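# Move LB bottle from fridge bin to bench, close fridge

## Task

Find the bottle marked LB among the four in the refrigerator's bin, lift it out and set it upright on the bench, keep the remaining three upright inside the refrigerator, then close the refrigerator door. If no bottle carries the LB marking, take none out, close the door, and press the CALL key on the operator panel so that it latches down.

## Robot and tools

ROBOT. Two six-joint arms, left_arm and right_arm, each carrying a two-finger gripper (140 mm stroke) and a wrist camera. Both ride carriages on one floor track along y at x = 0: left_rail is always the carriage at larger y and carries left_arm; right_rail carries right_arm. Each base sits at x = 0, y = that carriage's position_m, z = 0.04 m, facing +x. The fingers can fold when pushed near the palm, so grip with the outer quarter of the pads, near the fingertips.

FRAMES. Results use one fixed scene frame: table top is z = 0, +z up, +x is the direction the arms face, +y toward their left, y = 0 mid-track. The table edge is at x = 0.17 m. The gripper's own axes: fingers point along its +z, open and close along its y; a block juts about 10 cm toward its +x. end_effector_position is the spot between the closed pads; fingertips extend about 33 mm past it (9 mm when fully open).

execute_actions(actions, cameras). actions is a list run in order. Each action may hold "rows", "steps", "until" and rail commands. rows: up to 15 rows, each one control step (1/30 s). A row is 18 numbers in [-1, 1], one row covering both arms: left dx, dy, dz, rx, ry, rz, gripper position, force_limit, speed, then the same nine for the right. The six pose numbers are offsets, not poses: measured from that arm's Hand target as it stood when the action began, along that Hand target's own axes; 1.0 equals 0.6 m or 180 degrees; rx, ry, rz form a single rotation vector. Every row in an action counts from the same start, but the next action starts afresh, so resending an offset moves further. Six zeros re-request the Hand target. The three gripper numbers are absolute commands (0 is a real value), so resend the old ones to leave a gripper alone. steps: 1 to 450, default 15, at least the number of rows; the last row's target keeps being pursued. Ramp offsets gradually (about 0.01 per row is 0.18 m/s) to avoid jerks. until ends an action early on rail fields, e.g. {"right_rail": {"position_status": ["!=", "moving"]}} or {"all": {"status": "ended"}}; numbers need a comparison (=, !=, <, <=, >, >=). cameras: list of names, ["all"], or []; images come by default only with an empty actions list.

GRIPPER VALUES. position +1 = fully open, about -0.8 = pads touching, -1 = close until blocked. force_limit -1 to +1 (roughly 14 N to 58 N on a slow close); speed -1 to +1 (about 30 to 250 mm/s); faster closing squeezes harder. Both default to +1. After closing, look for object_status 2 (stopped while closing = holding). 0 moving, 1 blocked while opening, 3 reached target or pads met (maybe empty). position_measured is in counts: 3 open, ~139 at 60 mm, ~200 at 20 mm, 230 pads met. To tighten, raise force_limit and change position slightly (e.g. -1 to -0.98).

RAILS. Command with {"left_rail": {...}} or {"right_rail": {...}}: position_m is an absolute y location in metres (left_rail -0.8 to 1.5, right_rail -1.5 to 0.8), speed_m_s 0.01 to 1, acceleration_factor 0.1 to 1; {"stop": true} brakes. Follow a send with an action using until on position_status. Keep the carriages at least 0.78 m apart. position_status: moving, done, contact_stop, time_out, stopped, stopped_with_arm, stopped_for_other_arm, stopped_for_other_carriage; position_answer taken or not_taken. Let a carriage arrive before aiming its gripper at a scene point; rows ride along with a moving carriage.

move(target, speed, blend, stop_force, zero, blocking, cameras). Planned straight-line paths. target is one 18-number row or a list of up to 15, laid out as above; every entry is an offset from the same starting Hand targets, not from the previous entry. speed 0.002 to 3.2 m/s (default 0.25), one value or one per target. blend in metres rounds corners in a list. stop_force 4 to 120 N ends an arm's path on a felt push (not reliable for light loose objects or while turning the gripper). zero (default true) re-zeroes the force baseline. blocking=false returns early; then call wait or stop before more rows or moves. Paths avoid nothing and stop after 10 s. The result adds a move: line with the ending (done, off_target, moving, held, fault) and limits (paced, held).

OTHER TOOLS. wait(seconds 0 to 10) lets time run. stop brakes a running move. zoom_image(camera, region [x0, y0, x1, y1], at most 504 by 504 px) enlarges part of the latest image from cam_high, cam_low, cam_bench_left, cam_bench_mid, cam_bench_right, cam_left_wrist or cam_right_wrist (each 672x504). zero_wrist_force(arm) re-zeroes a wrist sensor. read_manual gives licence text. finished_scene ends the scene irreversibly.

RESULTS. Per arm: end_effector_position (m), quaternion wxyz, velocities; Joint positions (rail m, then shoulder pan, shoulder lift, elbow, wrist 1, wrist 2, wrist 3 in rad); Joint velocities; torques; Motor temperatures; Wrist force and torque in the gripper's own axes, plus the peak since last shown; Hand target (base for the next offsets); Tool commands; object_status; rail status.

AVOID. Forces near 150 N or joint torques at their limits (wrist joints about 31 to 34 N m) trigger a 10 s arm stop. Never let the arms or their grippers press on each other. Do not drop bottles, release them while moving, or let anything leave the table. Move slowly into contact and never command targets deep past a firm surface. Watch for MOTOR HOT (70 °C); 85 °C brakes the arm. Avoid swinging paths close to an arm's own base.

Each tool is called after ">>>" in YAML: its name, and indented under it one key for each argument.

## Session

>>> execute_actions:
  actions: []

Scene clock: 0.00 s.
left_arm: end_effector_position=(+0.3563, +1.2941, +0.5790) position_measured=3 object_status=3 end_effector_quat_wxyz=(+0.000, +0.000, +1.000, +0.000) | right_arm: end_effector_position=(+0.3563, -1.1889, +0.5790) position_measured=3 object_status=3 end_effector_quat_wxyz=(+0.000, +0.000, +1.000, +0.000)
Joint positions: left_arm=[1.216 -0.28 -2.157 1.821 -1.235 -1.571 -0.28] | right_arm=[-1.268 -0.28 -2.157 1.821 -1.235 -1.571 -0.28]
Joint velocities: within noise
Joint torques (N m): no reading
Motor temperatures (°C): left_arm=[30 29 27 35 39 30] | right_arm=[33 35 31 34 35 33]
Wrist force (N): no reading
Wrist torque (N m): no reading
Wrist force, peak (N): no reading
Hand target: left_arm +0.3563, +1.2941, +0.5790; +0.000, +0.000, +1.000, +0.000 | right_arm +0.3563, -1.1889, +0.5790; +0.000, +0.000, +1.000, +0.000
Tool commands: left_gripper/position=+1.0 left_gripper/force_limit=+1.0 left_gripper/speed=+1.0 right_gripper/position=+1.0 right_gripper/force_limit=+1.0 right_gripper/speed=+1.0
left_rail: position_m=1.216 position_status=done
right_rail: position_m=-1.268 position_status=done

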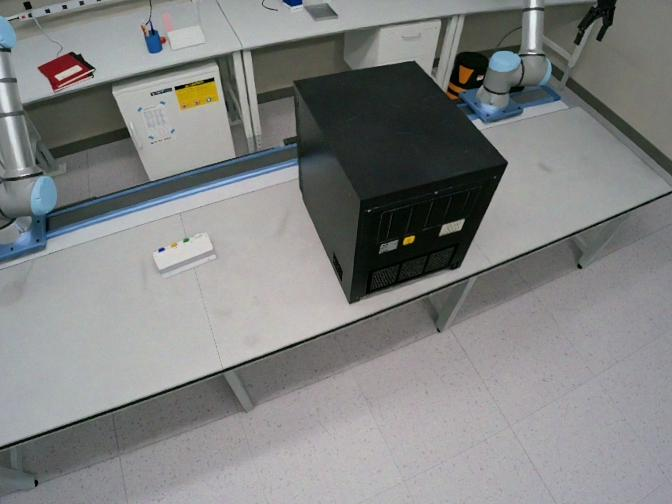

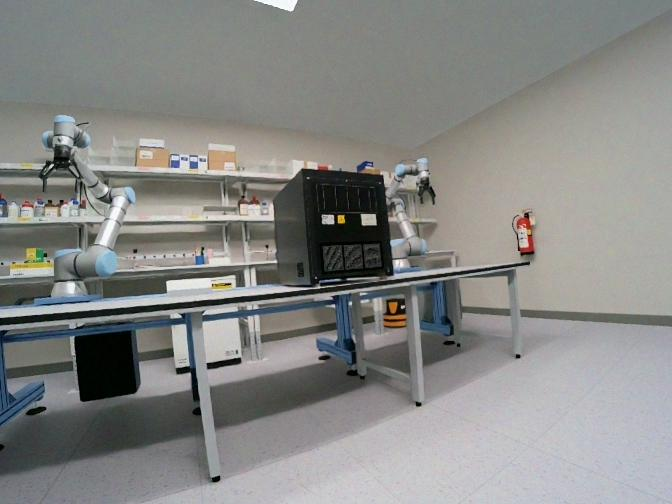

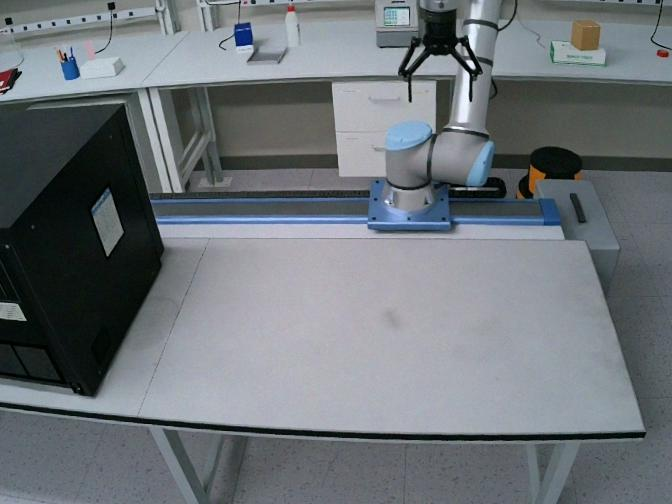

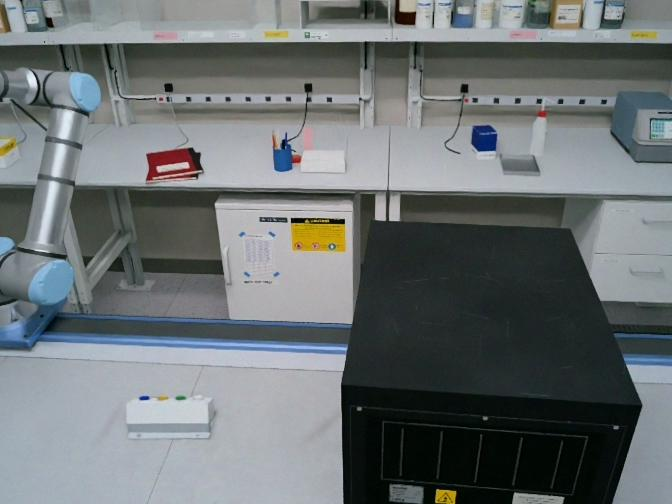

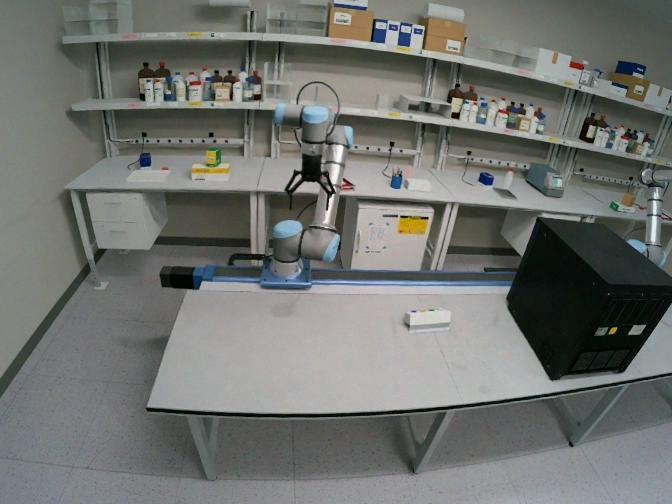

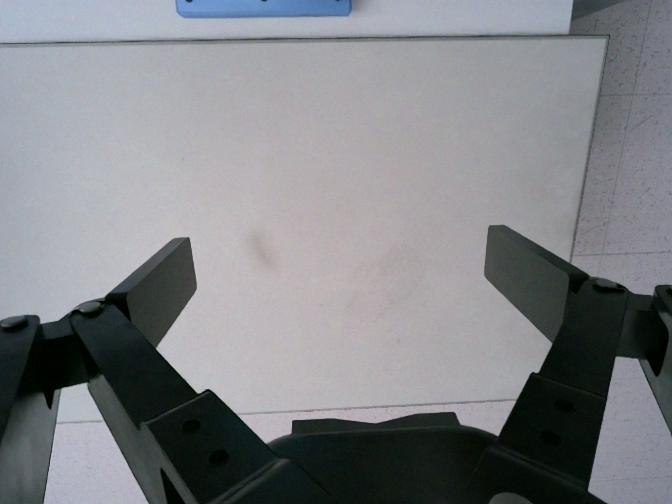

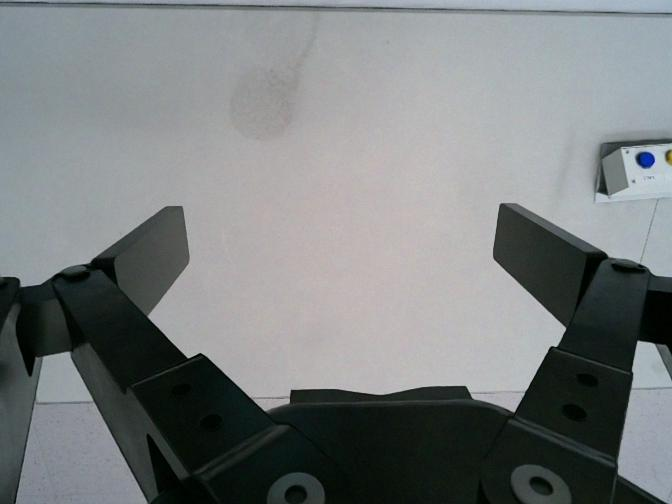

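>>> execute_actions:
  actions:
    - {"right_rail":{"position_m":-0.85},"steps":60,"until":{"right_rail":{"position_status":["!=","moving"]}}}

>>> move:
  target:
    - [0,0,0,0,0,0,1,1,1, 0.2188,0.5182,-0.035,0,0,-0.6556,1,1,1]
    - [0,0,0,0,0,0,1,1,1, 0.6772,0.7015,0.0483,0,0,0.6856,1,1,1]
    - [0,0,0,0,0,0,1,1,1, 0.8522,0.94,0.315,-0.516,0.278,0.516,1,1,1]
  speed: 0.6
  blend: 0.05
  cameras: ["cam_right_wrist","cam_bench_mid"]

Scene clock: 67.90 s.
left_arm: end_effector_position=(+0.3563, +1.2941, +0.5790) position_measured=3 object_status=3 end_effector_quat_wxyz=(+0.000, +0.000, +1.000, +0.000) | right_arm: end_effector_position=(+0.3563, -0.7714, +0.5790) position_measured=3 object_status=3 end_effector_quat_wxyz=(+0.000, +0.000, +1.000, +0.000)
Joint positions: left_arm=[1.216 -0.28 -2.157 1.821 -1.235 -1.571 -0.28] | right_arm=[-0.85 -0.28 -2.157 1.821 -1.235 -1.571 -0.28]
Joint torques (N m): left_arm=[-0.55 2.55 -53.17 -4.54 -0.17 -0.2] | right_arm=[-0.78 -0.25 -49.25 -4.73 -0.09 0.35]
Wrist force (N): left_arm=[0.2 0.0 -0.1] | right_arm=[-0.7 -0.5 -0.1]
Wrist torque (N m): left_arm=[0.00 -0.05 0.00] | right_arm=[-0.12 0.15 0.00]
Wrist force, peak (N): left_arm=[0.5 0.5 -0.2] | right_arm=[-0.4 -4.4 0.3]
Hand target: left_arm +0.3563, +1.2941, +0.5790; +0.000, +0.000, +1.000, +0.000 | right_arm +0.3563, -0.7714, +0.5790; +0.000, +0.000, +1.000, +0.000
Tool commands: left_gripper/position=+1.0 left_gripper/force_limit=+1.0 left_gripper/speed=+1.0 right_gripper/position=+1.0 right_gripper/force_limit=+1.0 right_gripper/speed=+1.0
left_rail: position_m=1.216 position_status=done
right_rail: position_m=-0.850 position_status=done

Scene clock: 74.23 s.
left_arm: end_effector_position=(+0.3563, +1.2941, +0.5790) position_measured=3 object_status=3 end_effector_quat_wxyz=(+0.000, +0.000, +1.000, +0.000) | right_arm: end_effector_position=(-0.1550, -0.2074, +0.3899) position_measured=3 object_status=3 end_effector_quat_wxyz=(-0.335, +0.622, +0.337, +0.622)
Joint positions: left_arm=[1.216 -0.28 -2.157 1.821 -1.235 -1.571 -0.28] | right_arm=[-0.85 1.973 -1.195 2.337 -4.281 -2.553 -3.142]
Joint torques (N m): left_arm=[-1.79 2.23 -53.16 -4.77 0.02 -0.42] | right_arm=[-13.1 -43.79 -28.26 -4.98 2.43 -3.27]
Wrist force (N): left_arm=[0.4 0.1 -0.2] | right_arm=[2.0 -2.0 -0.2]
Wrist torque (N m): left_arm=[0.03 -0.09 0.00] | right_arm=[-0.44 -0.81 -0.14]
Wrist force, peak (N): left_arm=[0.5 0.4 -0.2] | right_arm=[2.5 -1.9 -0.3]
Hand target: left_arm +0.3563, +1.2941, +0.5790; +0.000, +0.000, +1.000, +0.000 | right_arm -0.1550, -0.2074, +0.3899; -0.335, +0.622, +0.337, +0.622
Off the commanded pose: left_arm 0.000 m, 0 deg | right_arm 0.000 m, 0 deg.
left_rail: position_m=1.216 position_status=done
right_rail: position_m=-0.850 position_status=done
move: done
camera_calibration:
cam_right_wrist: T_world_to_cam=[[0.815253, -0.579064, -0.00688011, 0.0128351], [-0.208434, -0.282325, -0.936401, 0.266759], [0.540294, 0.764838, -0.350863, 0.562216], [0, 0, 0, 1]] pos_world=[-0.258624, -0.34726, 0.447143]
Images, in order (width x height): cam_bench_mid 672x504, cam_right_wrist 672x504.

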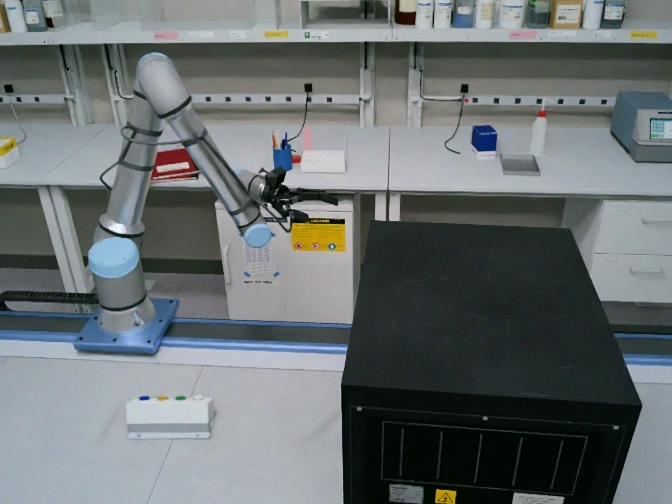

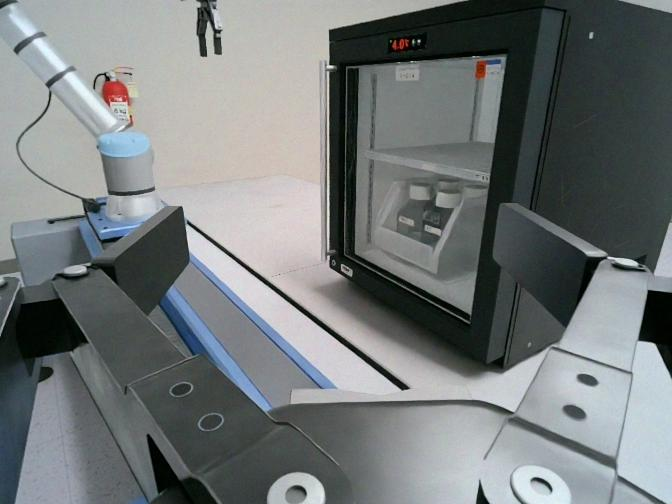

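>>> zoom_image:
  camera: "cam_right_wrist"
  region: [310, 20, 530, 340]

Scaled by 1.575 from the camera's 672x504 image, which has a finer 960x720 frame.

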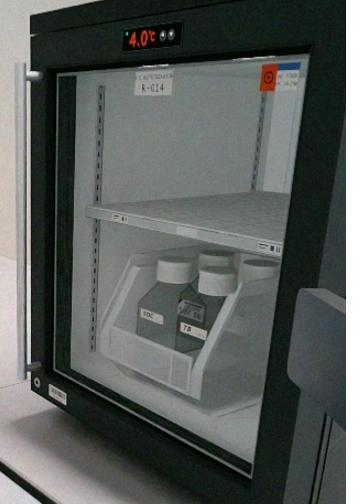

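>>> move:
  target: [0,0,0,0,0,0,1,1,1, -0.1,0.1335,0.6607,-0.1096,0,0,1,1,1]
  speed: 0.5
  cameras: ["cam_right_wrist"]

>>> zoom_image:
  camera: "cam_right_wrist"
  region: [250, 120, 500, 370]

Scene clock: 127.43 s.
left_arm: end_effector_position=(+0.3563, +1.2941, +0.5790) position_measured=3 object_status=3 end_effector_quat_wxyz=(+0.000, +0.000, +1.000, +0.000) | right_arm: end_effector_position=(+0.1292, +0.0801, +0.3296) position_measured=3 object_status=3 end_effector_quat_wxyz=(-0.224, +0.670, +0.226, +0.671)
Joint positions: left_arm=[1.216 -0.28 -2.157 1.821 -1.235 -1.571 -0.28] | right_arm=[-0.85 1.527 -0.86 1.841 -4.122 -2.451 -3.144]
Joint torques (N m): left_arm=[-0.45 3.64 -53.33 -4.91 0.14 -0.55] | right_arm=[-13.5 -78.23 -34.58 0.49 -1.55 -2.99]
Wrist force (N): left_arm=[0.0 0.1 -0.3] | right_arm=[2.5 -1.9 -0.1]
Wrist torque (N m): left_arm=[0.02 0.00 0.00] | right_arm=[-0.42 -0.91 -0.13]
Wrist force, peak (N): left_arm=[0.5 0.5 -0.5] | right_arm=[2.2 -2.6 3.2]
Hand target: left_arm +0.3563, +1.2941, +0.5790; +0.000, +0.000, +1.000, +0.000 | right_arm +0.1293, +0.0802, +0.3296; -0.224, +0.670, +0.226, +0.671
Off the commanded pose: left_arm 0.000 m, 0 deg | right_arm 0.000 m, 0 deg.
left_rail: position_m=1.216 position_status=done
right_rail: position_m=-0.850 position_status=done
move: done
camera_calibration:
cam_right_wrist: T_world_to_cam=[[0.572066, -0.820181, -0.00659272, -0.00209445], [-0.290397, -0.195018, -0.936823, 0.354366], [0.767079, 0.537839, -0.349741, 0.156041], [0, 0, 0, 1]] pos_world=[-0.0155909, -0.0165351, 0.386539]
Images, in order (width x height): cam_right_wrist 672x504.

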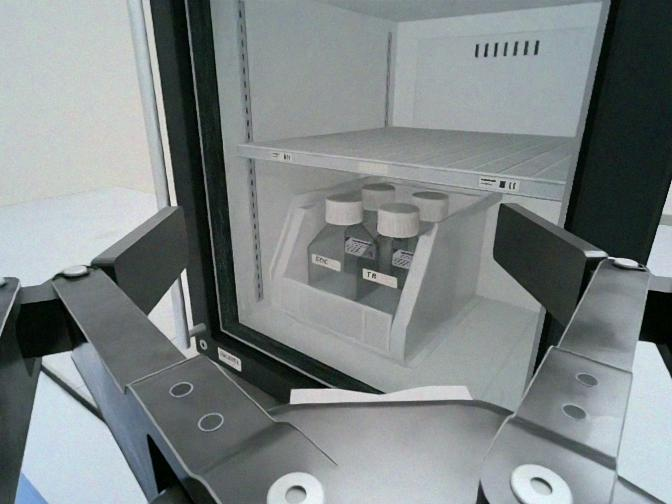

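Scaled by 2.016 from the camera's 672x504 image, which has a finer 960x720 frame.

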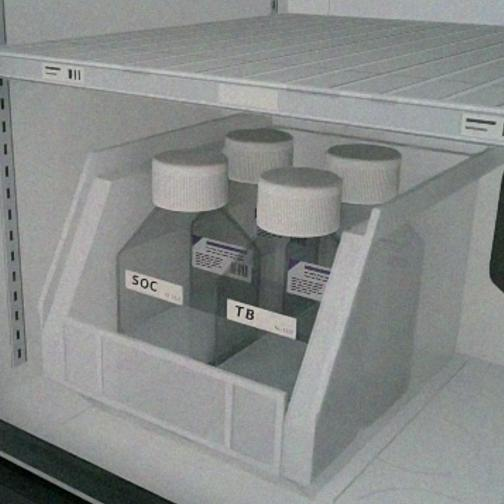

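>>> zoom_image:
  camera: "cam_right_wrist"
  region: [300, 170, 460, 320]

Scaled by 3.150 from the camera's 672x504 image, which has a finer 960x720 frame.

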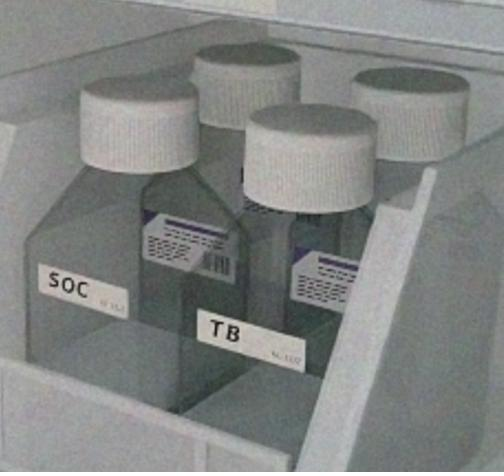

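>>> zoom_image:
  camera: "cam_right_wrist"
  region: [100, 0, 260, 380]

Scaled by 1.326 from the camera's 672x504 image, which has a finer 960x720 frame.

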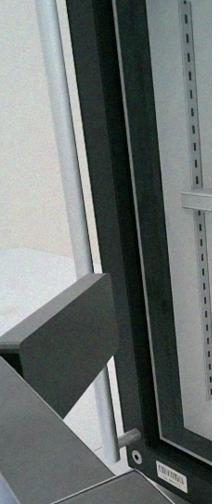

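>>> execute_actions:
  actions:
    - {"right_rail":{"position_m":-0.65,"acceleration_factor":0.5},"steps":60,"until":{"right_rail":{"position_status":["!=","moving"]}}}

>>> move:
  target: [0,0,0,0,0,0,1,1,1, -0.0167,-0.0663,0.0643,-0.0382,0,0,-0.1,-1,0]
  speed: 0.3
  cameras: ["cam_right_wrist"]

>>> zoom_image:
  camera: "cam_right_wrist"
  region: [130, 0, 430, 400]

Scene clock: 186.40 s.
left_arm: end_effector_position=(+0.3563, +1.2941, +0.5790) position_measured=3 object_status=3 end_effector_quat_wxyz=(+0.000, +0.000, +1.000, +0.000) | right_arm: end_effector_position=(+0.1293, +0.2802, +0.3295) position_measured=3 object_status=3 end_effector_quat_wxyz=(-0.224, +0.670, +0.226, +0.671)
Joint positions: left_arm=[1.216 -0.28 -2.157 1.821 -1.235 -1.571 -0.28] | right_arm=[-0.65 1.527 -0.859 1.84 -4.122 -2.451 -3.144]
Joint torques (N m): left_arm=[-2.03 4.35 -53.34 -4.48 0.08 -0.28] | right_arm=[-3.07 -90.11 -21.11 -1.84 -1.46 3.88]
Wrist force (N): left_arm=[0.3 0.2 -0.5] | right_arm=[2.4 -2.0 -0.6]
Wrist torque (N m): left_arm=[0.05 -0.05 0.00] | right_arm=[-0.44 -0.90 -0.13]
Wrist force, peak (N): left_arm=[0.6 0.5 0.0] | right_arm=[2.8 -3.3 1.2]
Hand target: left_arm +0.3563, +1.2941, +0.5790; +0.000, +0.000, +1.000, +0.000 | right_arm +0.1293, +0.2802, +0.3296; -0.224, +0.670, +0.226, +0.671
Tool commands: left_gripper/position=+1.0 left_gripper/force_limit=+1.0 left_gripper/speed=+1.0 right_gripper/position=+1.0 right_gripper/force_limit=+1.0 right_gripper/speed=+1.0
Off the commanded pose: left_arm 0.000 m, 0 deg | right_arm 0.000 m, 0 deg.
left_rail: position_m=1.216 position_status=done
right_rail: position_m=-0.650 position_status=done

Scene clock: 187.50 s.
left_arm: end_effector_position=(+0.3563, +1.2941, +0.5790) position_measured=3 object_status=3 end_effector_quat_wxyz=(+0.000, +0.000, +1.000, +0.000) | right_arm: end_effector_position=(+0.1361, +0.3351, +0.3194) position_measured=141 object_status=3 end_effector_quat_wxyz=(-0.183, +0.682, +0.185, +0.683)
Joint positions: left_arm=[1.216 -0.28 -2.157 1.821 -1.235 -1.571 -0.28] | right_arm=[-0.65 1.551 -0.754 1.635 -4.022 -2.595 -3.145]
Joint torques (N m): left_arm=[-1.02 3.14 -52.56 -4.62 -0.35 -0.44] | right_arm=[12.1 -84.48 -37.73 0.67 -2.35 -3.48]
Wrist force (N): left_arm=[0.1 0.2 -0.1] | right_arm=[2.4 -1.5 -0.1]
Wrist torque (N m): left_arm=[0.04 -0.02 0.00] | right_arm=[-0.34 -0.96 -0.13]
Wrist force, peak (N): left_arm=[0.2 0.2 -0.6] | right_arm=[2.6 -2.9 0.1]
Hand target: left_arm +0.3563, +1.2941, +0.5790; +0.000, +0.000, +1.000, +0.000 | right_arm +0.1361, +0.3352, +0.3194; -0.183, +0.682, +0.185, +0.683
Off the commanded pose: left_arm 0.000 m, 0 deg | right_arm 0.000 m, 0 deg.
left_rail: position_m=1.216 position_status=done
right_rail: position_m=-0.650 position_status=done
move: done
camera_calibration:
cam_right_wrist: T_world_to_cam=[[0.469805, -0.882746, -0.00652646, 0.237997], [-0.311266, -0.158731, -0.936973, 0.387329], [0.826073, 0.442226, -0.349342, 0.0339704], [0, 0, 0, 1]] pos_world=[-0.0193118, 0.25655, 0.376337]
Images, in order (width x height): cam_right_wrist 672x504.

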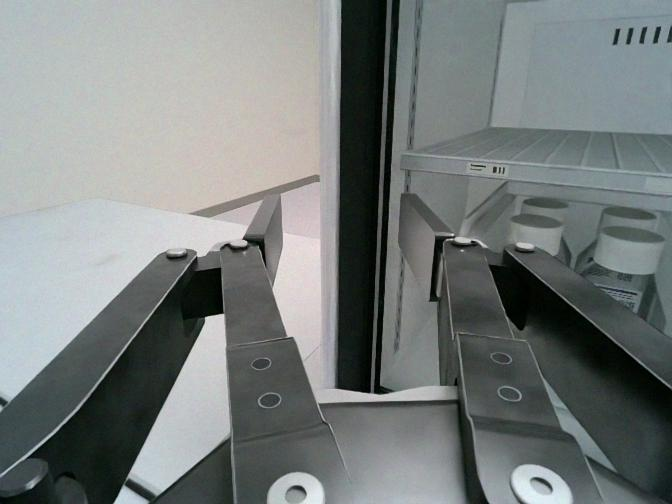

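Scaled by 1.260 from the camera's 672x504 image, which has a finer 960x720 frame.

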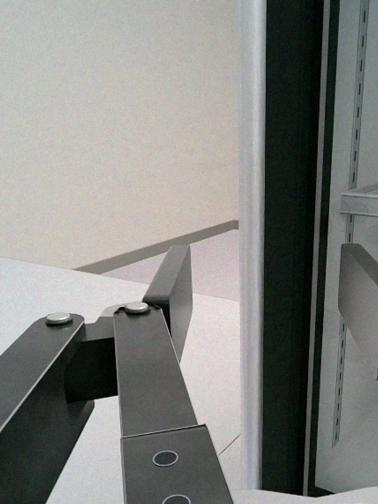

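>>> execute_actions:
  actions:
    - {"right_rail":{"position_m":-0.8},"steps":60,"until":{"right_rail":{"position_status":["!=","moving"]}}}

>>> move:
  target: [0,0,0,0,0,0,1,1,1, 0,-0.2248,0.125,0,0,0,-0.324,-1,0]
  speed: 0.3
  cameras: ["cam_right_wrist"]

Scene clock: 218.77 s.
left_arm: end_effector_position=(+0.3563, +1.2941, +0.5790) position_measured=3 object_status=3 end_effector_quat_wxyz=(+0.000, +0.000, +1.000, +0.000) | right_arm: end_effector_position=(+0.1361, +0.1852, +0.3194) position_measured=141 object_status=3 end_effector_quat_wxyz=(-0.183, +0.682, +0.185, +0.683)
Joint positions: left_arm=[1.216 -0.28 -2.157 1.821 -1.235 -1.571 -0.28] | right_arm=[-0.8 1.551 -0.754 1.634 -4.022 -2.595 -3.145]
Joint torques (N m): left_arm=[-0.67 4.74 -52.82 -4.44 -0.13 -0.66] | right_arm=[1.57 -98.09 -29.18 -0.29 -0.43 -3.28]
Wrist force (N): left_arm=[0.5 0.1 -0.2] | right_arm=[2.6 -1.7 -0.1]
Wrist torque (N m): left_arm=[0.02 -0.10 0.00] | right_arm=[-0.39 -1.01 -0.14]
Wrist force, peak (N): left_arm=[0.7 0.1 -0.6] | right_arm=[2.7 -3.3 0.5]
Hand target: left_arm +0.3563, +1.2941, +0.5790; +0.000, +0.000, +1.000, +0.000 | right_arm +0.1361, +0.1852, +0.3194; -0.183, +0.682, +0.185, +0.683
Tool commands: left_gripper/position=+1.0 left_gripper/force_limit=+1.0 left_gripper/speed=+1.0 right_gripper/position=-0.1 right_gripper/force_limit=-1.0 right_gripper/speed=+0.0
Off the commanded pose: left_arm 0.000 m, 0 deg | right_arm 0.000 m, 0 deg.
left_rail: position_m=1.216 position_status=done
right_rail: position_m=-0.800 position_status=done

Scene clock: 220.13 s.
left_arm: end_effector_position=(+0.3563, +1.2941, +0.5790) position_measured=3 object_status=3 end_effector_quat_wxyz=(+0.000, +0.000, +1.000, +0.000) | right_arm: end_effector_position=(+0.1331, +0.3393, +0.3190) position_measured=170 object_status=3 end_effector_quat_wxyz=(-0.183, +0.682, +0.185, +0.683)
Joint positions: left_arm=[1.216 -0.28 -2.157 1.821 -1.235 -1.571 -0.28] | right_arm=[-0.8 1.557 -0.57 1.234 -3.806 -2.601 -3.145]
Joint torques (N m): left_arm=[-1.9 4.67 -53.35 -4.66 -0.06 -0.69] | right_arm=[12.65 -107.76 -45.91 0.41 -2.03 -1.44]
Wrist force (N): left_arm=[0.0 0.2 -0.1] | right_arm=[2.6 -1.9 -0.6]
Wrist torque (N m): left_arm=[0.06 0.01 0.00] | right_arm=[-0.42 -1.02 -0.14]
Wrist force, peak (N): left_arm=[0.4 0.4 -0.7] | right_arm=[2.5 -3.9 0.8]
Hand target: left_arm +0.3563, +1.2941, +0.5790; +0.000, +0.000, +1.000, +0.000 | right_arm +0.1331, +0.3394, +0.3189; -0.183, +0.682, +0.185, +0.683
Off the commanded pose: left_arm 0.000 m, 0 deg | right_arm 0.000 m, 0 deg.
left_rail: position_m=1.216 position_status=done
right_rail: position_m=-0.800 position_status=done
move: done
camera_calibration:
cam_right_wrist: T_world_to_cam=[[0.469734, -0.882782, -0.00673557, 0.243198], [-0.311371, -0.158534, -0.936971, 0.386539], [0.826074, 0.442225, -0.349341, 0.0344166], [0, 0, 0, 1]] pos_world=[-0.022312, 0.26075, 0.375837]
Images, in order (width x height): cam_right_wrist 672x504.

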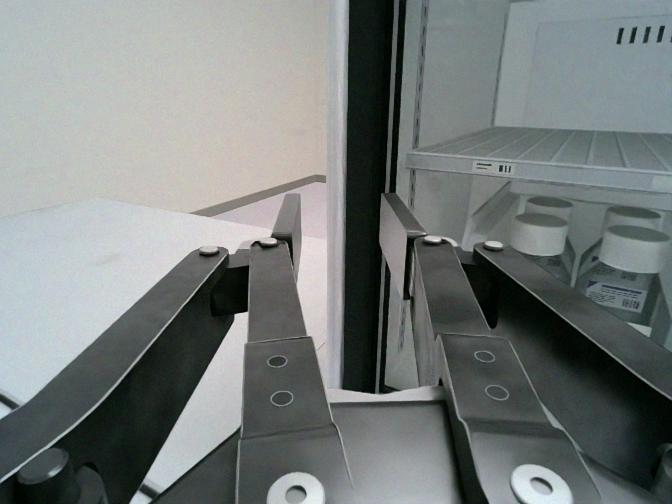

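>>> move:
  target: [0,0,0,0,0,0,1,1,1, 0,0,0.168,0,0,0,-0.324,-1,0]
  speed: 0.1
  stop_force: 15
  cameras: ["cam_right_wrist"]

Scene clock: 225.97 s.
left_arm: end_effector_position=(+0.3563, +1.2941, +0.5790) position_measured=3 object_status=3 end_effector_quat_wxyz=(+0.000, +0.000, +1.000, +0.000) | right_arm: end_effector_position=(+0.2202, +0.3902, +0.3189) position_measured=170 object_status=3 end_effector_quat_wxyz=(-0.183, +0.682, +0.185, +0.683)
Joint positions: left_arm=[1.216 -0.28 -2.157 1.821 -1.235 -1.571 -0.28] | right_arm=[-0.8 1.472 -0.512 1.11 -3.739 -2.516 -3.145]
Joint torques (N m): left_arm=[-2.62 5.03 -53.86 -4.77 -0.4 -0.61] | right_arm=[-13.3 -110.96 -47.93 0.44 2.38 -3.25]
Wrist force (N): left_arm=[0.0 0.3 -0.4] | right_arm=[2.4 -1.4 -0.2]
Wrist torque (N m): left_arm=[0.08 0.01 0.00] | right_arm=[-0.32 -0.96 -0.14]
Wrist force, peak (N): left_arm=[0.7 0.4 -0.4] | right_arm=[2.6 -2.3 -1.7]
Hand target: left_arm +0.3563, +1.2941, +0.5790; +0.000, +0.000, +1.000, +0.000 | right_arm +0.2202, +0.3902, +0.3189; -0.183, +0.682, +0.185, +0.683
Off the commanded pose: left_arm 0.000 m, 0 deg | right_arm 0.000 m, 0 deg.
left_rail: position_m=1.216 position_status=done
right_rail: position_m=-0.800 position_status=done
move: done
camera_calibration:
cam_right_wrist: T_world_to_cam=[[0.469704, -0.882799, -0.0065778, 0.24703], [-0.311321, -0.158661, -0.936967, 0.421778], [0.82611, 0.442145, -0.349357, -0.0600534], [0, 0, 0, 1]] pos_world=[0.064888, 0.31155, 0.375837]
Images, in order (width x height): cam_right_wrist 672x504.

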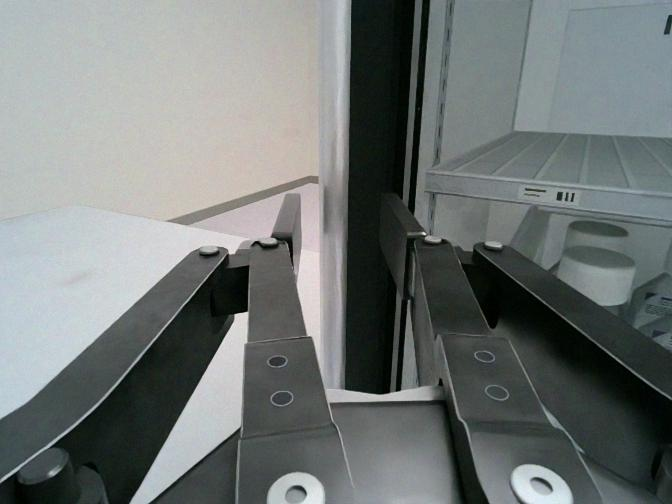

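>>> move:
  target: [0,0,0,0,0,0,1,1,1, 0,-0.004,0.01,0,0,0,-0.324,0,-1]
  speed: 0.05

>>> execute_actions:
  actions:
    - {"rows":[[0,0,0,0,0,0,1,1,1, 0,0,0,0,0,0,-1,0,-1]],"steps":60}
  cameras: ["cam_right_wrist"]

Scene clock: 233.43 s.
left_arm: end_effector_position=(+0.3563, +1.2941, +0.5790) position_measured=3 object_status=3 end_effector_quat_wxyz=(+0.000, +0.000, +1.000, +0.000) | right_arm: end_effector_position=(+0.2241, +0.3952, +0.3189) position_measured=170 object_status=3 end_effector_quat_wxyz=(-0.183, +0.682, +0.185, +0.683)
Joint positions: left_arm=[1.216 -0.28 -2.157 1.821 -1.235 -1.571 -0.28] | right_arm=[-0.8 1.469 -0.505 1.094 -3.731 -2.513 -3.145]
Joint torques (N m): left_arm=[0.73 6.3 -52.57 -4.59 -0.32 -0.9] | right_arm=[-13.61 -110.43 -49.12 0.57 2.38 -3.01]
Wrist force (N): left_arm=[0.1 0.0 -0.4] | right_arm=[2.4 -1.5 -0.3]
Wrist torque (N m): left_arm=[0.01 -0.02 0.00] | right_arm=[-0.35 -0.96 -0.14]
Wrist force, peak (N): left_arm=[0.5 0.5 -0.4] | right_arm=[2.8 -2.3 -0.3]
Hand target: left_arm +0.3563, +1.2941, +0.5790; +0.000, +0.000, +1.000, +0.000 | right_arm +0.2242, +0.3952, +0.3189; -0.183, +0.682, +0.185, +0.683
Off the commanded pose: left_arm 0.000 m, 0 deg | right_arm 0.000 m, 0 deg.
left_rail: position_m=1.216 position_status=done
right_rail: position_m=-0.800 position_status=done
move: done

Scene clock: 235.63 s.
left_arm: end_effector_position=(+0.3563, +1.2941, +0.5790) position_measured=3 object_status=3 end_effector_quat_wxyz=(+0.000, +0.000, +1.000, +0.000) | right_arm: end_effector_position=(+0.2242, +0.3953, +0.3189) position_measured=211 object_status=2 end_effector_quat_wxyz=(-0.183, +0.682, +0.185, +0.683)
Joint positions: left_arm=[1.216 -0.28 -2.157 1.821 -1.235 -1.571 -0.28] | right_arm=[-0.8 1.469 -0.504 1.094 -3.731 -2.513 -3.145]
Joint torques (N m): left_arm=[0.36 6 -53.21 -4.43 -0.24 -0.6] | right_arm=[-13.06 -112.36 -44.25 -0.77 -1.32 -3.04]
Wrist force (N): left_arm=[0.3 0.1 -0.3] | right_arm=[2.6 0.1 -4.2]
Wrist torque (N m): left_arm=[0.03 -0.06 -0.01] | right_arm=[-0.42 -0.94 0.02]
Wrist force, peak (N): left_arm=[0.6 0.4 -0.3] | right_arm=[2.6 0.1 -4.2]
Hand target: left_arm +0.3563, +1.2941, +0.5790; +0.000, +0.000, +1.000, +0.000 | right_arm +0.2242, +0.3952, +0.3189; -0.183, +0.682, +0.185, +0.683
Off the commanded pose: left_arm 0.000 m, 0 deg | right_arm 0.000 m, 0 deg.
left_rail: position_m=1.216 position_status=done
right_rail: position_m=-0.800 position_status=done
camera_calibration:
cam_right_wrist: T_world_to_cam=[[0.469704, -0.882799, -0.0065778, 0.249701], [-0.311321, -0.158661, -0.936967, 0.423802], [0.82611, 0.442145, -0.349357, -0.0655302], [0, 0, 0, 1]] pos_world=[0.068788, 0.31665, 0.375837]
Images, in order (width x height): cam_right_wrist 672x504.

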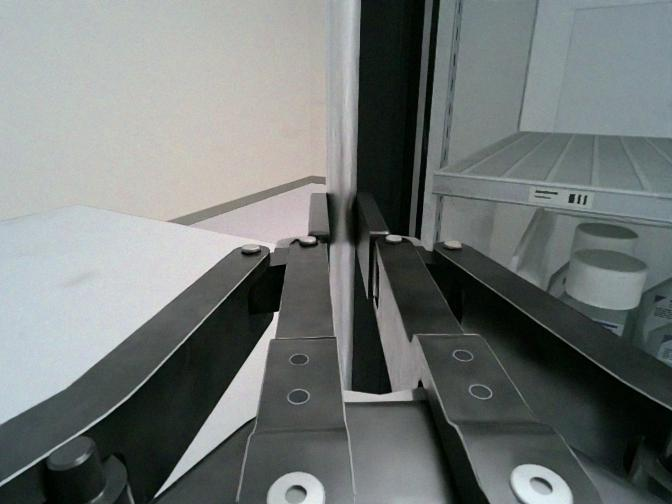

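>>> move:
  target: [0,0,0,0,0,0,1,1,1, 0,-0.0206,-0.0583,0.0139,0,0,-1,0,-1]
  speed: 0.06
  stop_force: 70
  cameras: ["cam_right_wrist"]

Scene clock: 244.30 s.
left_arm: end_effector_position=(+0.3563, +1.2941, +0.5790) position_measured=3 object_status=3 end_effector_quat_wxyz=(+0.000, +0.000, +1.000, +0.000) | right_arm: end_effector_position=(+0.1878, +0.3883, +0.3189) position_measured=211 object_status=2 end_effector_quat_wxyz=(-0.198, +0.678, +0.200, +0.679)
Joint positions: left_arm=[1.216 -0.28 -2.157 1.821 -1.235 -1.571 -0.28] | right_arm=[-0.8 1.495 -0.53 1.149 -3.76 -2.496 -3.145]
Joint torques (N m): left_arm=[-0.76 8.76 -53.7 -4.53 -0.16 -0.82] | right_arm=[11.48 -138.88 -30.64 -4.03 1.64 4.03]
Wrist force (N): left_arm=[0.3 0.2 -0.3] | right_arm=[5.5 -2.5 1.5]
Wrist torque (N m): left_arm=[0.05 -0.07 0.00] | right_arm=[-0.05 -0.95 -0.03]
Wrist force, peak (N): left_arm=[0.4 0.3 -0.6] | right_arm=[8.7 -2.9 19.6]
Hand target: left_arm +0.3563, +1.2941, +0.5790; +0.000, +0.000, +1.000, +0.000 | right_arm +0.1878, +0.3883, +0.3189; -0.198, +0.678, +0.200, +0.679
Off the commanded pose: left_arm 0.000 m, 0 deg | right_arm 0.000 m, 0 deg.
left_rail: position_m=1.216 position_status=done
right_rail: position_m=-0.800 position_status=done
move: done
camera_calibration:
cam_right_wrist: T_world_to_cam=[[0.507776, -0.861464, -0.00658474, 0.245243], [-0.304189, -0.172137, -0.93693, 0.415232], [0.805998, 0.477753, -0.349455, -0.0424103], [0, 0, 0, 1]] pos_world=[0.035963, 0.303007, 0.375837]
Images, in order (width x height): cam_right_wrist 672x504.

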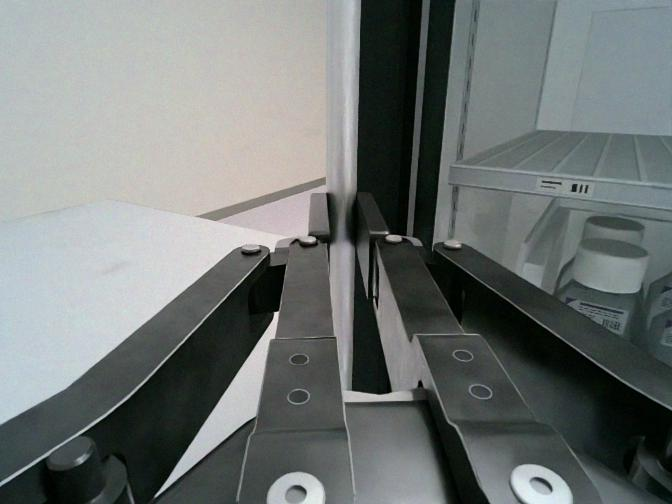

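>>> move:
  target:
    - [0,0,0,0,0,0,1,1,1, 0,-0.03,-0.1204,0.0278,0,0,-1,0,-1]
    - [0,0,0,0,0,0,1,1,1, 0,-0.039,-0.2441,0.0556,0,0,-1,0,-1]
    - [0,0,0,0,0,0,1,1,1, 0,-0.0263,-0.3675,0.0833,0,0,-1,0,-1]
  speed: 0.1
  blend: 0.02
  stop_force: 50
  cameras: ["cam_right_wrist"]

Scene clock: 266.57 s.
left_arm: end_effector_position=(+0.3563, +1.2941, +0.5790) position_measured=3 object_status=3 end_effector_quat_wxyz=(+0.000, +0.000, +1.000, +0.000) | right_arm: end_effector_position=(+0.0413, +0.3225, +0.3194) position_measured=211 object_status=2 end_effector_quat_wxyz=(-0.262, +0.656, +0.264, +0.657)
Joint positions: left_arm=[1.216 -0.28 -2.157 1.821 -1.235 -1.571 -0.28] | right_arm=[-0.8 1.606 -0.662 1.431 -3.91 -2.414 -3.144]
Joint torques (N m): left_arm=[-0.45 6.77 -54.35 -4.6 -0.15 -1.1] | right_arm=[-35.53 -112.46 -25.43 -5.64 -16.02 0.36]
Wrist force (N): left_arm=[0.1 -0.1 -0.5] | right_arm=[-0.5 -70.3 16.5]
Wrist torque (N m): left_arm=[-0.01 -0.01 0.00] | right_arm=[1.93 -0.93 -0.16]
Wrist force, peak (N): left_arm=[0.4 0.4 -0.7] | right_arm=[9.1 -93.1 22.5]
Hand target: left_arm +0.3563, +1.2941, +0.5790; +0.000, +0.000, +1.000, +0.000 | right_arm +0.0413, +0.3225, +0.3194; -0.262, +0.656, +0.264, +0.657 (not the last commanded pose)
Tool commands: left_gripper/position=+1.0 left_gripper/force_limit=+1.0 left_gripper/speed=+1.0 right_gripper/position=-1.0 right_gripper/force_limit=+0.003922 right_gripper/speed=-1.0
Off the commanded pose: left_arm 0.000 m, 0 deg | right_arm 0.062 m, 4 deg.
TORQUE FAULT: the external load on joint 6 (wrist 2) of the right arm reached its load limit, and that arm stopped for 10 seconds. A torque fault puts only its own arm into a fault stop. That arm's remaining commands of this call were not run. That arm's target is now where it stood when the stop ended, not its last command. That arm keeps its grip as last carried out and accepts commands again: back off and push less far. That arm stops again whenever a joint's load reaches its limit.
left_rail: position_m=1.216 position_status=done
right_rail: position_m=-0.800 position_status=done
move: fault (right_arm); path passed 2 of 3 targets
camera_calibration:
cam_right_wrist: T_world_to_cam=[[0.662332, -0.749177, -0.00703871, 0.220407], [-0.266413, -0.226729, -0.936813, 0.375866], [0.700243, 0.622357, -0.349761, 0.0651065], [0, 0, 0, 1]] pos_world=[-0.0914375, 0.209824, 0.376439]
Images, in order (width x height): cam_right_wrist 672x504.

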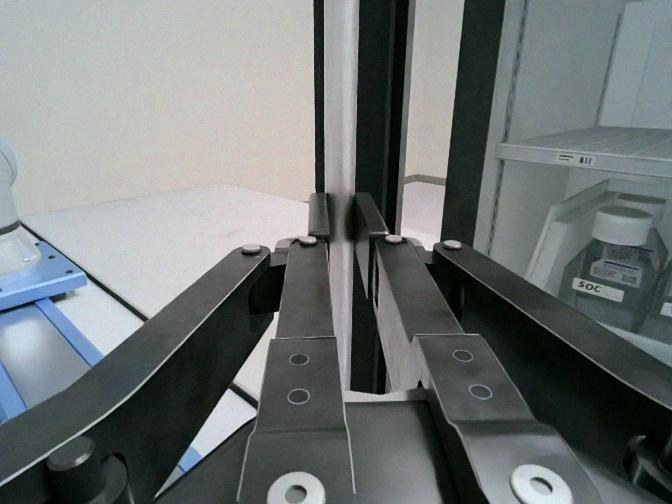

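>>> execute_actions:
  actions:
    - {"rows":[[0,0,0,0,0,0,1,1,1, 0,-0.0066,0.0012,0,0,0,-1,0,-1]],"steps":15}

Scene clock: 273.63 s.
left_arm: end_effector_position=(+0.3563, +1.2941, +0.5790) position_measured=3 object_status=3 end_effector_quat_wxyz=(+0.000, +0.000, +1.000, +0.000) | right_arm: end_effector_position=(+0.0393, +0.3258, +0.3194) position_measured=211 object_status=2 end_effector_quat_wxyz=(-0.262, +0.656, +0.264, +0.657)
Joint positions: left_arm=[1.216 -0.28 -2.157 1.821 -1.235 -1.571 -0.28] | right_arm=[-0.8 1.608 -0.657 1.421 -3.905 -2.417 -3.144]
Joint torques (N m): left_arm=[-1.42 9.58 -53.37 -4.73 -0.24 -1.25] | right_arm=[12.29 -113.85 -51.49 -1.64 1.48 0.44]
Wrist force (N): left_arm=[0.4 0.2 -0.3] | right_arm=[-8.7 -1.0 -0.5]
Wrist torque (N m): left_arm=[0.04 -0.09 0.00] | right_arm=[-0.68 -1.38 -0.12]
Wrist force, peak (N): left_arm=[0.3 0.2 -0.8] | right_arm=[-1.4 -72.9 17.2]
Hand target: left_arm +0.3563, +1.2941, +0.5790; +0.000, +0.000, +1.000, +0.000 | right_arm +0.0391, +0.3258, +0.3194; -0.262, +0.656, +0.264, +0.657
Off the commanded pose: left_arm 0.000 m, 0 deg | right_arm 0.000 m, 0 deg.
left_rail: position_m=1.216 position_status=done
right_rail: position_m=-0.800 position_status=done

>>> move:
  target: [0,0,0,0,0,0,1,1,1, 0,-0.0093,-0.1502,0.0333,0,0,-1,0,-1]
  speed: 0.1
  stop_force: 40

Scene clock: 283.23 s.
left_arm: end_effector_position=(+0.3563, +1.2941, +0.5790) position_measured=3 object_status=3 end_effector_quat_wxyz=(+0.000, +0.000, +1.000, +0.000) | right_arm: end_effector_position=(-0.0299, +0.2677, +0.3195) position_measured=211 object_status=2 end_effector_quat_wxyz=(-0.296, +0.642, +0.298, +0.642)
Joint positions: left_arm=[1.216 -0.28 -2.157 1.821 -1.235 -1.571 -0.28] | right_arm=[-0.8 1.664 -0.736 1.594 -3.998 -2.368 -3.144]
Joint torques (N m): left_arm=[-2.25 10.65 -53.91 -4.83 -0.35 -0.92] | right_arm=[-18.57 -134.43 -18.94 -12.14 -8.75 2.26]
Wrist force (N): left_arm=[0.0 0.1 -0.2] | right_arm=[-3.7 -44.8 6.6]
Wrist torque (N m): left_arm=[0.03 0.00 0.00] | right_arm=[1.16 -1.15 -0.19]
Wrist force, peak (N): left_arm=[0.4 0.2 -0.8] | right_arm=[-5.2 -58.9 10.3]
Hand target: left_arm +0.3563, +1.2941, +0.5790; +0.000, +0.000, +1.000, +0.000 | right_arm -0.0299, +0.2677, +0.3195; -0.296, +0.642, +0.298, +0.642
Off the commanded pose: left_arm 0.000 m, 0 deg | right_arm 0.000 m, 0 deg.
left_rail: position_m=1.216 position_status=done
right_rail: position_m=-0.800 position_status=done
move: done

>>> move:
  target: [0,0,0,0,0,0,1,1,1, 0,-0.0018,-0.1598,0.0333,0,0,-1,0,-1]
  speed: 0.1
  stop_force: 45

Scene clock: 291.60 s.
left_arm: end_effector_position=(+0.3563, +1.2941, +0.5790) position_measured=3 object_status=3 end_effector_quat_wxyz=(+0.000, +0.000, +1.000, +0.000) | right_arm: end_effector_position=(-0.0928, +0.1952, +0.3195) position_measured=212 object_status=2 end_effector_quat_wxyz=(-0.329, +0.625, +0.331, +0.625)
Joint positions: left_arm=[1.216 -0.28 -2.157 1.821 -1.235 -1.571 -0.28] | right_arm=[-0.8 1.722 -0.817 1.773 -4.097 -2.322 -3.143]
Joint torques (N m): left_arm=[-2.31 10.14 -54.3 -4.65 -0.48 -1.21] | right_arm=[10.66 -132.19 -31.23 -10.66 1.43 0.74]
Wrist force (N): left_arm=[0.2 0.1 -0.4] | right_arm=[-13.2 -3.3 0.8]
Wrist torque (N m): left_arm=[0.02 -0.03 0.00] | right_arm=[-0.22 -1.42 -0.21]
Wrist force, peak (N): left_arm=[0.2 0.6 -0.8] | right_arm=[-7.2 -64.4 6.5]
Hand target: left_arm +0.3563, +1.2941, +0.5790; +0.000, +0.000, +1.000, +0.000 | right_arm -0.0928, +0.1952, +0.3195; -0.329, +0.625, +0.331, +0.625
Off the commanded pose: left_arm 0.000 m, 0 deg | right_arm 0.000 m, 0 deg.
left_rail: position_m=1.216 position_status=done
right_rail: position_m=-0.800 position_status=done
move: done

>>> move:
  target:
    - [0,0,0,0,0,0,1,1,1, 0,0.0192,-0.1593,0.0333,0,0,-1,0,-1]
    - [0,0,0,0,0,0,1,1,1, 0,0.0712,-0.311,0.0667,0,0,-1,0,-1]
  speed: 0.1
  blend: 0.02
  stop_force: 45

Scene clock: 301.80 s.
left_arm: end_effector_position=(+0.3563, +1.2941, +0.5790) position_measured=3 object_status=3 end_effector_quat_wxyz=(+0.000, +0.000, +1.000, +0.000) | right_arm: end_effector_position=(-0.1629, +0.0171, +0.3198) position_measured=232 object_status=3 end_effector_quat_wxyz=(-0.393, +0.587, +0.395, +0.587)
Joint positions: left_arm=[1.216 -0.28 -2.157 1.821 -1.235 -1.571 -0.28] | right_arm=[-0.8 1.794 -0.983 2.169 -4.326 -2.184 -3.143]
Joint torques (N m): left_arm=[-0.12 12.33 -54.26 -4.46 -0.15 -1.03] | right_arm=[11.8 -92.13 -13.07 -5.52 2.25 -3.2]
Wrist force (N): left_arm=[0.2 0.4 -0.5] | right_arm=[-4.3 -4.8 0.1]
Wrist torque (N m): left_arm=[0.10 -0.03 0.00] | right_arm=[-1.07 0.54 -0.25]
Wrist force, peak (N): left_arm=[0.2 0.2 -0.9] | right_arm=[-15.9 -37.1 -0.7]
Hand target: left_arm +0.3563, +1.2941, +0.5790; +0.000, +0.000, +1.000, +0.000 | right_arm -0.1629, +0.0171, +0.3198; -0.393, +0.587, +0.395, +0.587
Off the commanded pose: left_arm 0.000 m, 0 deg | right_arm 0.000 m, 0 deg.
left_rail: position_m=1.216 position_status=done
right_rail: position_m=-0.800 position_status=done
move: done

>>> execute_actions:
  actions:
    - {"steps":1}
  cameras: ["cam_right_wrist","cam_bench_mid","cam_high"]

Scene clock: 304.37 s.
left_arm: end_effector_position=(+0.3563, +1.2941, +0.5790) position_measured=3 object_status=3 end_effector_quat_wxyz=(+0.000, +0.000, +1.000, +0.000) | right_arm: end_effector_position=(-0.1629, +0.0171, +0.3198) position_measured=232 object_status=3 end_effector_quat_wxyz=(-0.393, +0.587, +0.395, +0.587)
Joint positions: left_arm=[1.216 -0.28 -2.157 1.821 -1.235 -1.571 -0.28] | right_arm=[-0.8 1.794 -0.983 2.169 -4.326 -2.184 -3.143]
Joint torques (N m): left_arm=[0.48 11.62 -54.56 -4.54 -0.08 -1.13] | right_arm=[12.13 -92.63 -13.73 -5.54 2.15 -3.25]
Wrist force (N): left_arm=[0.2 0.0 -0.4] | right_arm=[-4.2 -4.6 -0.3]
Wrist torque (N m): left_arm=[0.01 -0.03 0.00] | right_arm=[-1.02 0.52 -0.25]
Wrist force, peak (N): left_arm=[0.3 0.3 -0.8] | right_arm=[-4.2 -5.2 0.2]
Hand target: left_arm +0.3563, +1.2941, +0.5790; +0.000, +0.000, +1.000, +0.000 | right_arm -0.1629, +0.0171, +0.3198; -0.393, +0.587, +0.395, +0.587
Tool commands: left_gripper/position=+1.0 left_gripper/force_limit=+1.0 left_gripper/speed=+1.0 right_gripper/position=-1.0 right_gripper/force_limit=+0.0 right_gripper/speed=-1.0
Off the commanded pose: left_arm 0.000 m, 0 deg | right_arm 0.000 m, 0 deg.
left_rail: position_m=1.216 position_status=done
right_rail: position_m=-0.800 position_status=done
camera_calibration:
cam_right_wrist: T_world_to_cam=[[0.909747, -0.415097, -0.00740267, 0.161609], [-0.151951, -0.316325, -0.936402, 0.272651], [0.386356, 0.853014, -0.35085, 0.343552], [0, 0, 0, 1]] pos_world=[-0.238327, -0.139725, 0.377043]
Images, in order (width x height): cam_high 672x504, cam_bench_mid 672x504, cam_right_wrist 672x504.

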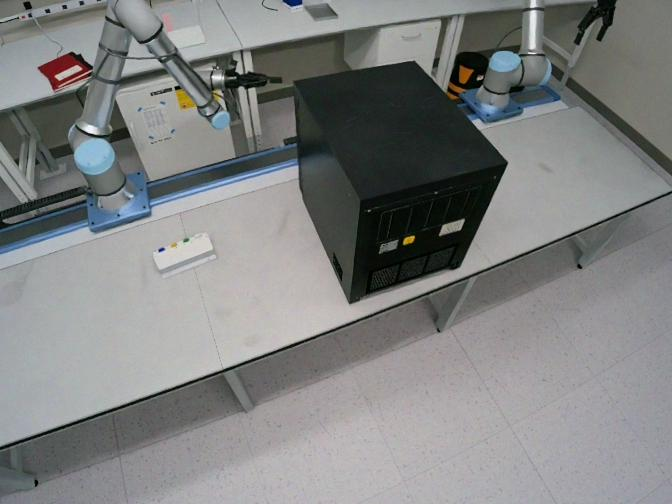

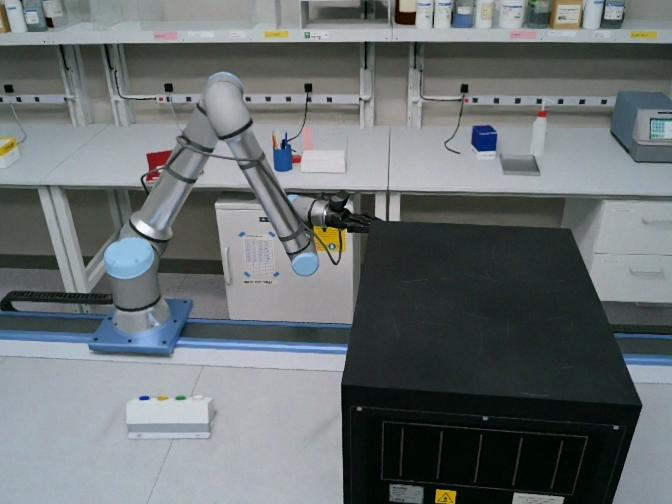

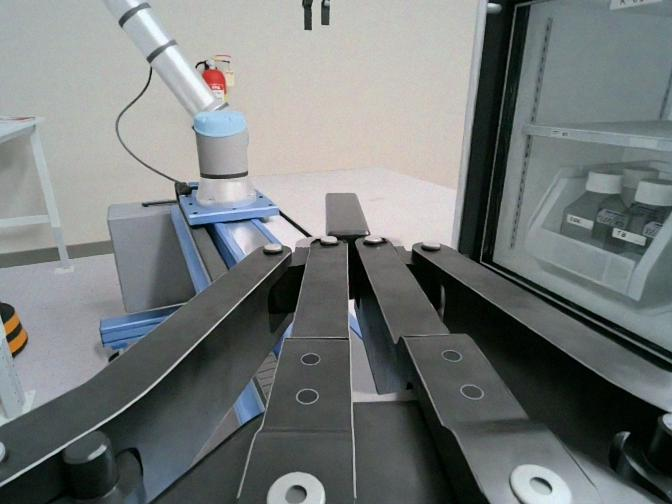

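>>> zoom_image:
  camera: "cam_right_wrist"
  region: [420, 0, 672, 380]

Scaled by 1.326 from the camera's 672x504 image, which has a finer 960x720 frame.

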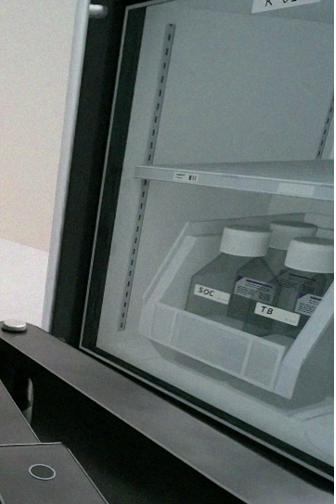

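>>> execute_actions:
  actions:
    - {"right_rail":{"position_m":-0.9},"steps":60,"until":{"right_rail":{"position_status":["!=","moving"]}}}

>>> move:
  target:
    - [0,0,0,0,0,0,1,1,1, 0,0.2302,0.8113,-0.125,0,0,-0.324,-1,1]
    - [0,0,0,0,0,0,1,1,1, 0,0.2705,0.9885,-0.125,0,0,-0.324,-1,1]
  speed: [0.4,0.1]
  cameras: ["cam_right_wrist"]

Scene clock: 344.40 s.
left_arm: end_effector_position=(+0.3563, +1.2941, +0.5790) position_measured=3 object_status=3 end_effector_quat_wxyz=(+0.000, +0.000, +1.000, +0.000) | right_arm: end_effector_position=(-0.1629, -0.0829, +0.3198) position_measured=232 object_status=3 end_effector_quat_wxyz=(-0.393, +0.587, +0.395, +0.587)
Joint positions: left_arm=[1.216 -0.28 -2.157 1.821 -1.235 -1.571 -0.28] | right_arm=[-0.9 1.794 -0.983 2.169 -4.326 -2.184 -3.143]
Joint torques (N m): left_arm=[-0.91 13.31 -55.29 -4.52 -0.32 -1.15] | right_arm=[-1.45 -84.02 -24.08 -2.73 0.54 -3.34]
Wrist force (N): left_arm=[0.2 -0.1 -0.3] | right_arm=[-4.6 -4.6 -0.2]
Wrist torque (N m): left_arm=[-0.03 -0.04 0.00] | right_arm=[-1.02 0.59 -0.25]
Wrist force, peak (N): left_arm=[0.2 0.2 -0.9] | right_arm=[-4.1 -5.9 2.5]
Hand target: left_arm +0.3563, +1.2941, +0.5790; +0.000, +0.000, +1.000, +0.000 | right_arm -0.1629, -0.0829, +0.3198; -0.393, +0.587, +0.395, +0.587
Tool commands: left_gripper/position=+1.0 left_gripper/force_limit=+1.0 left_gripper/speed=+1.0 right_gripper/position=-1.0 right_gripper/force_limit=+0.0 right_gripper/speed=-1.0
Off the commanded pose: left_arm 0.000 m, 0 deg | right_arm 0.000 m, 0 deg.
left_rail: position_m=1.216 position_status=done
right_rail: position_m=-0.900 position_status=done

Scene clock: 348.13 s.
left_arm: end_effector_position=(+0.3563, +1.2941, +0.5790) position_measured=3 object_status=3 end_effector_quat_wxyz=(+0.000, +0.000, +1.000, +0.000) | right_arm: end_effector_position=(+0.2128, +0.4039, +0.3193) position_measured=170 object_status=3 end_effector_quat_wxyz=(-0.270, +0.653, +0.272, +0.653)
Joint positions: left_arm=[1.216 -0.28 -2.157 1.821 -1.235 -1.571 -0.28] | right_arm=[-0.9 1.432 -0.445 0.967 -3.663 -2.215 -3.144]
Joint torques (N m): left_arm=[0.35 12.65 -55.05 -4.89 -0.31 -0.79] | right_arm=[-11.76 -119.93 -53.61 0.17 3.52 0.61]
Wrist force (N): left_arm=[0.4 0.2 -0.4] | right_arm=[-4.5 -2.5 -3.6]
Wrist torque (N m): left_arm=[0.05 -0.09 -0.01] | right_arm=[-1.48 0.52 -0.20]
Wrist force, peak (N): left_arm=[0.7 0.4 -0.7] | right_arm=[-5.7 6.6 -15.5]
Hand target: left_arm +0.3563, +1.2941, +0.5790; +0.000, +0.000, +1.000, +0.000 | right_arm +0.2128, +0.4040, +0.3193; -0.270, +0.653, +0.272, +0.653
Off the commanded pose: left_arm 0.000 m, 0 deg | right_arm 0.000 m, 0 deg.
left_rail: position_m=1.216 position_status=done
right_rail: position_m=-0.900 position_status=done
move: done
camera_calibration:
cam_right_wrist: T_world_to_cam=[[0.681659, -0.731636, -0.00706583, 0.156666], [-0.260479, -0.233639, -0.936784, 0.441428], [0.683734, 0.640407, -0.349838, -0.109451], [0, 0, 0, 1]] pos_world=[0.0830254, 0.287851, 0.376339]
Images, in order (width x height): cam_right_wrist 672x504.

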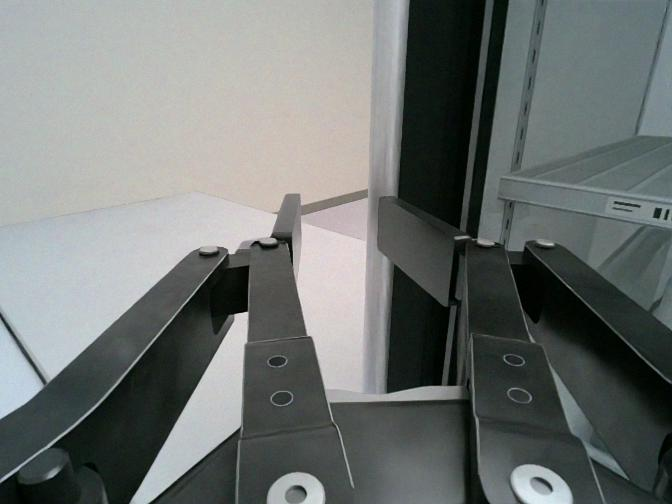

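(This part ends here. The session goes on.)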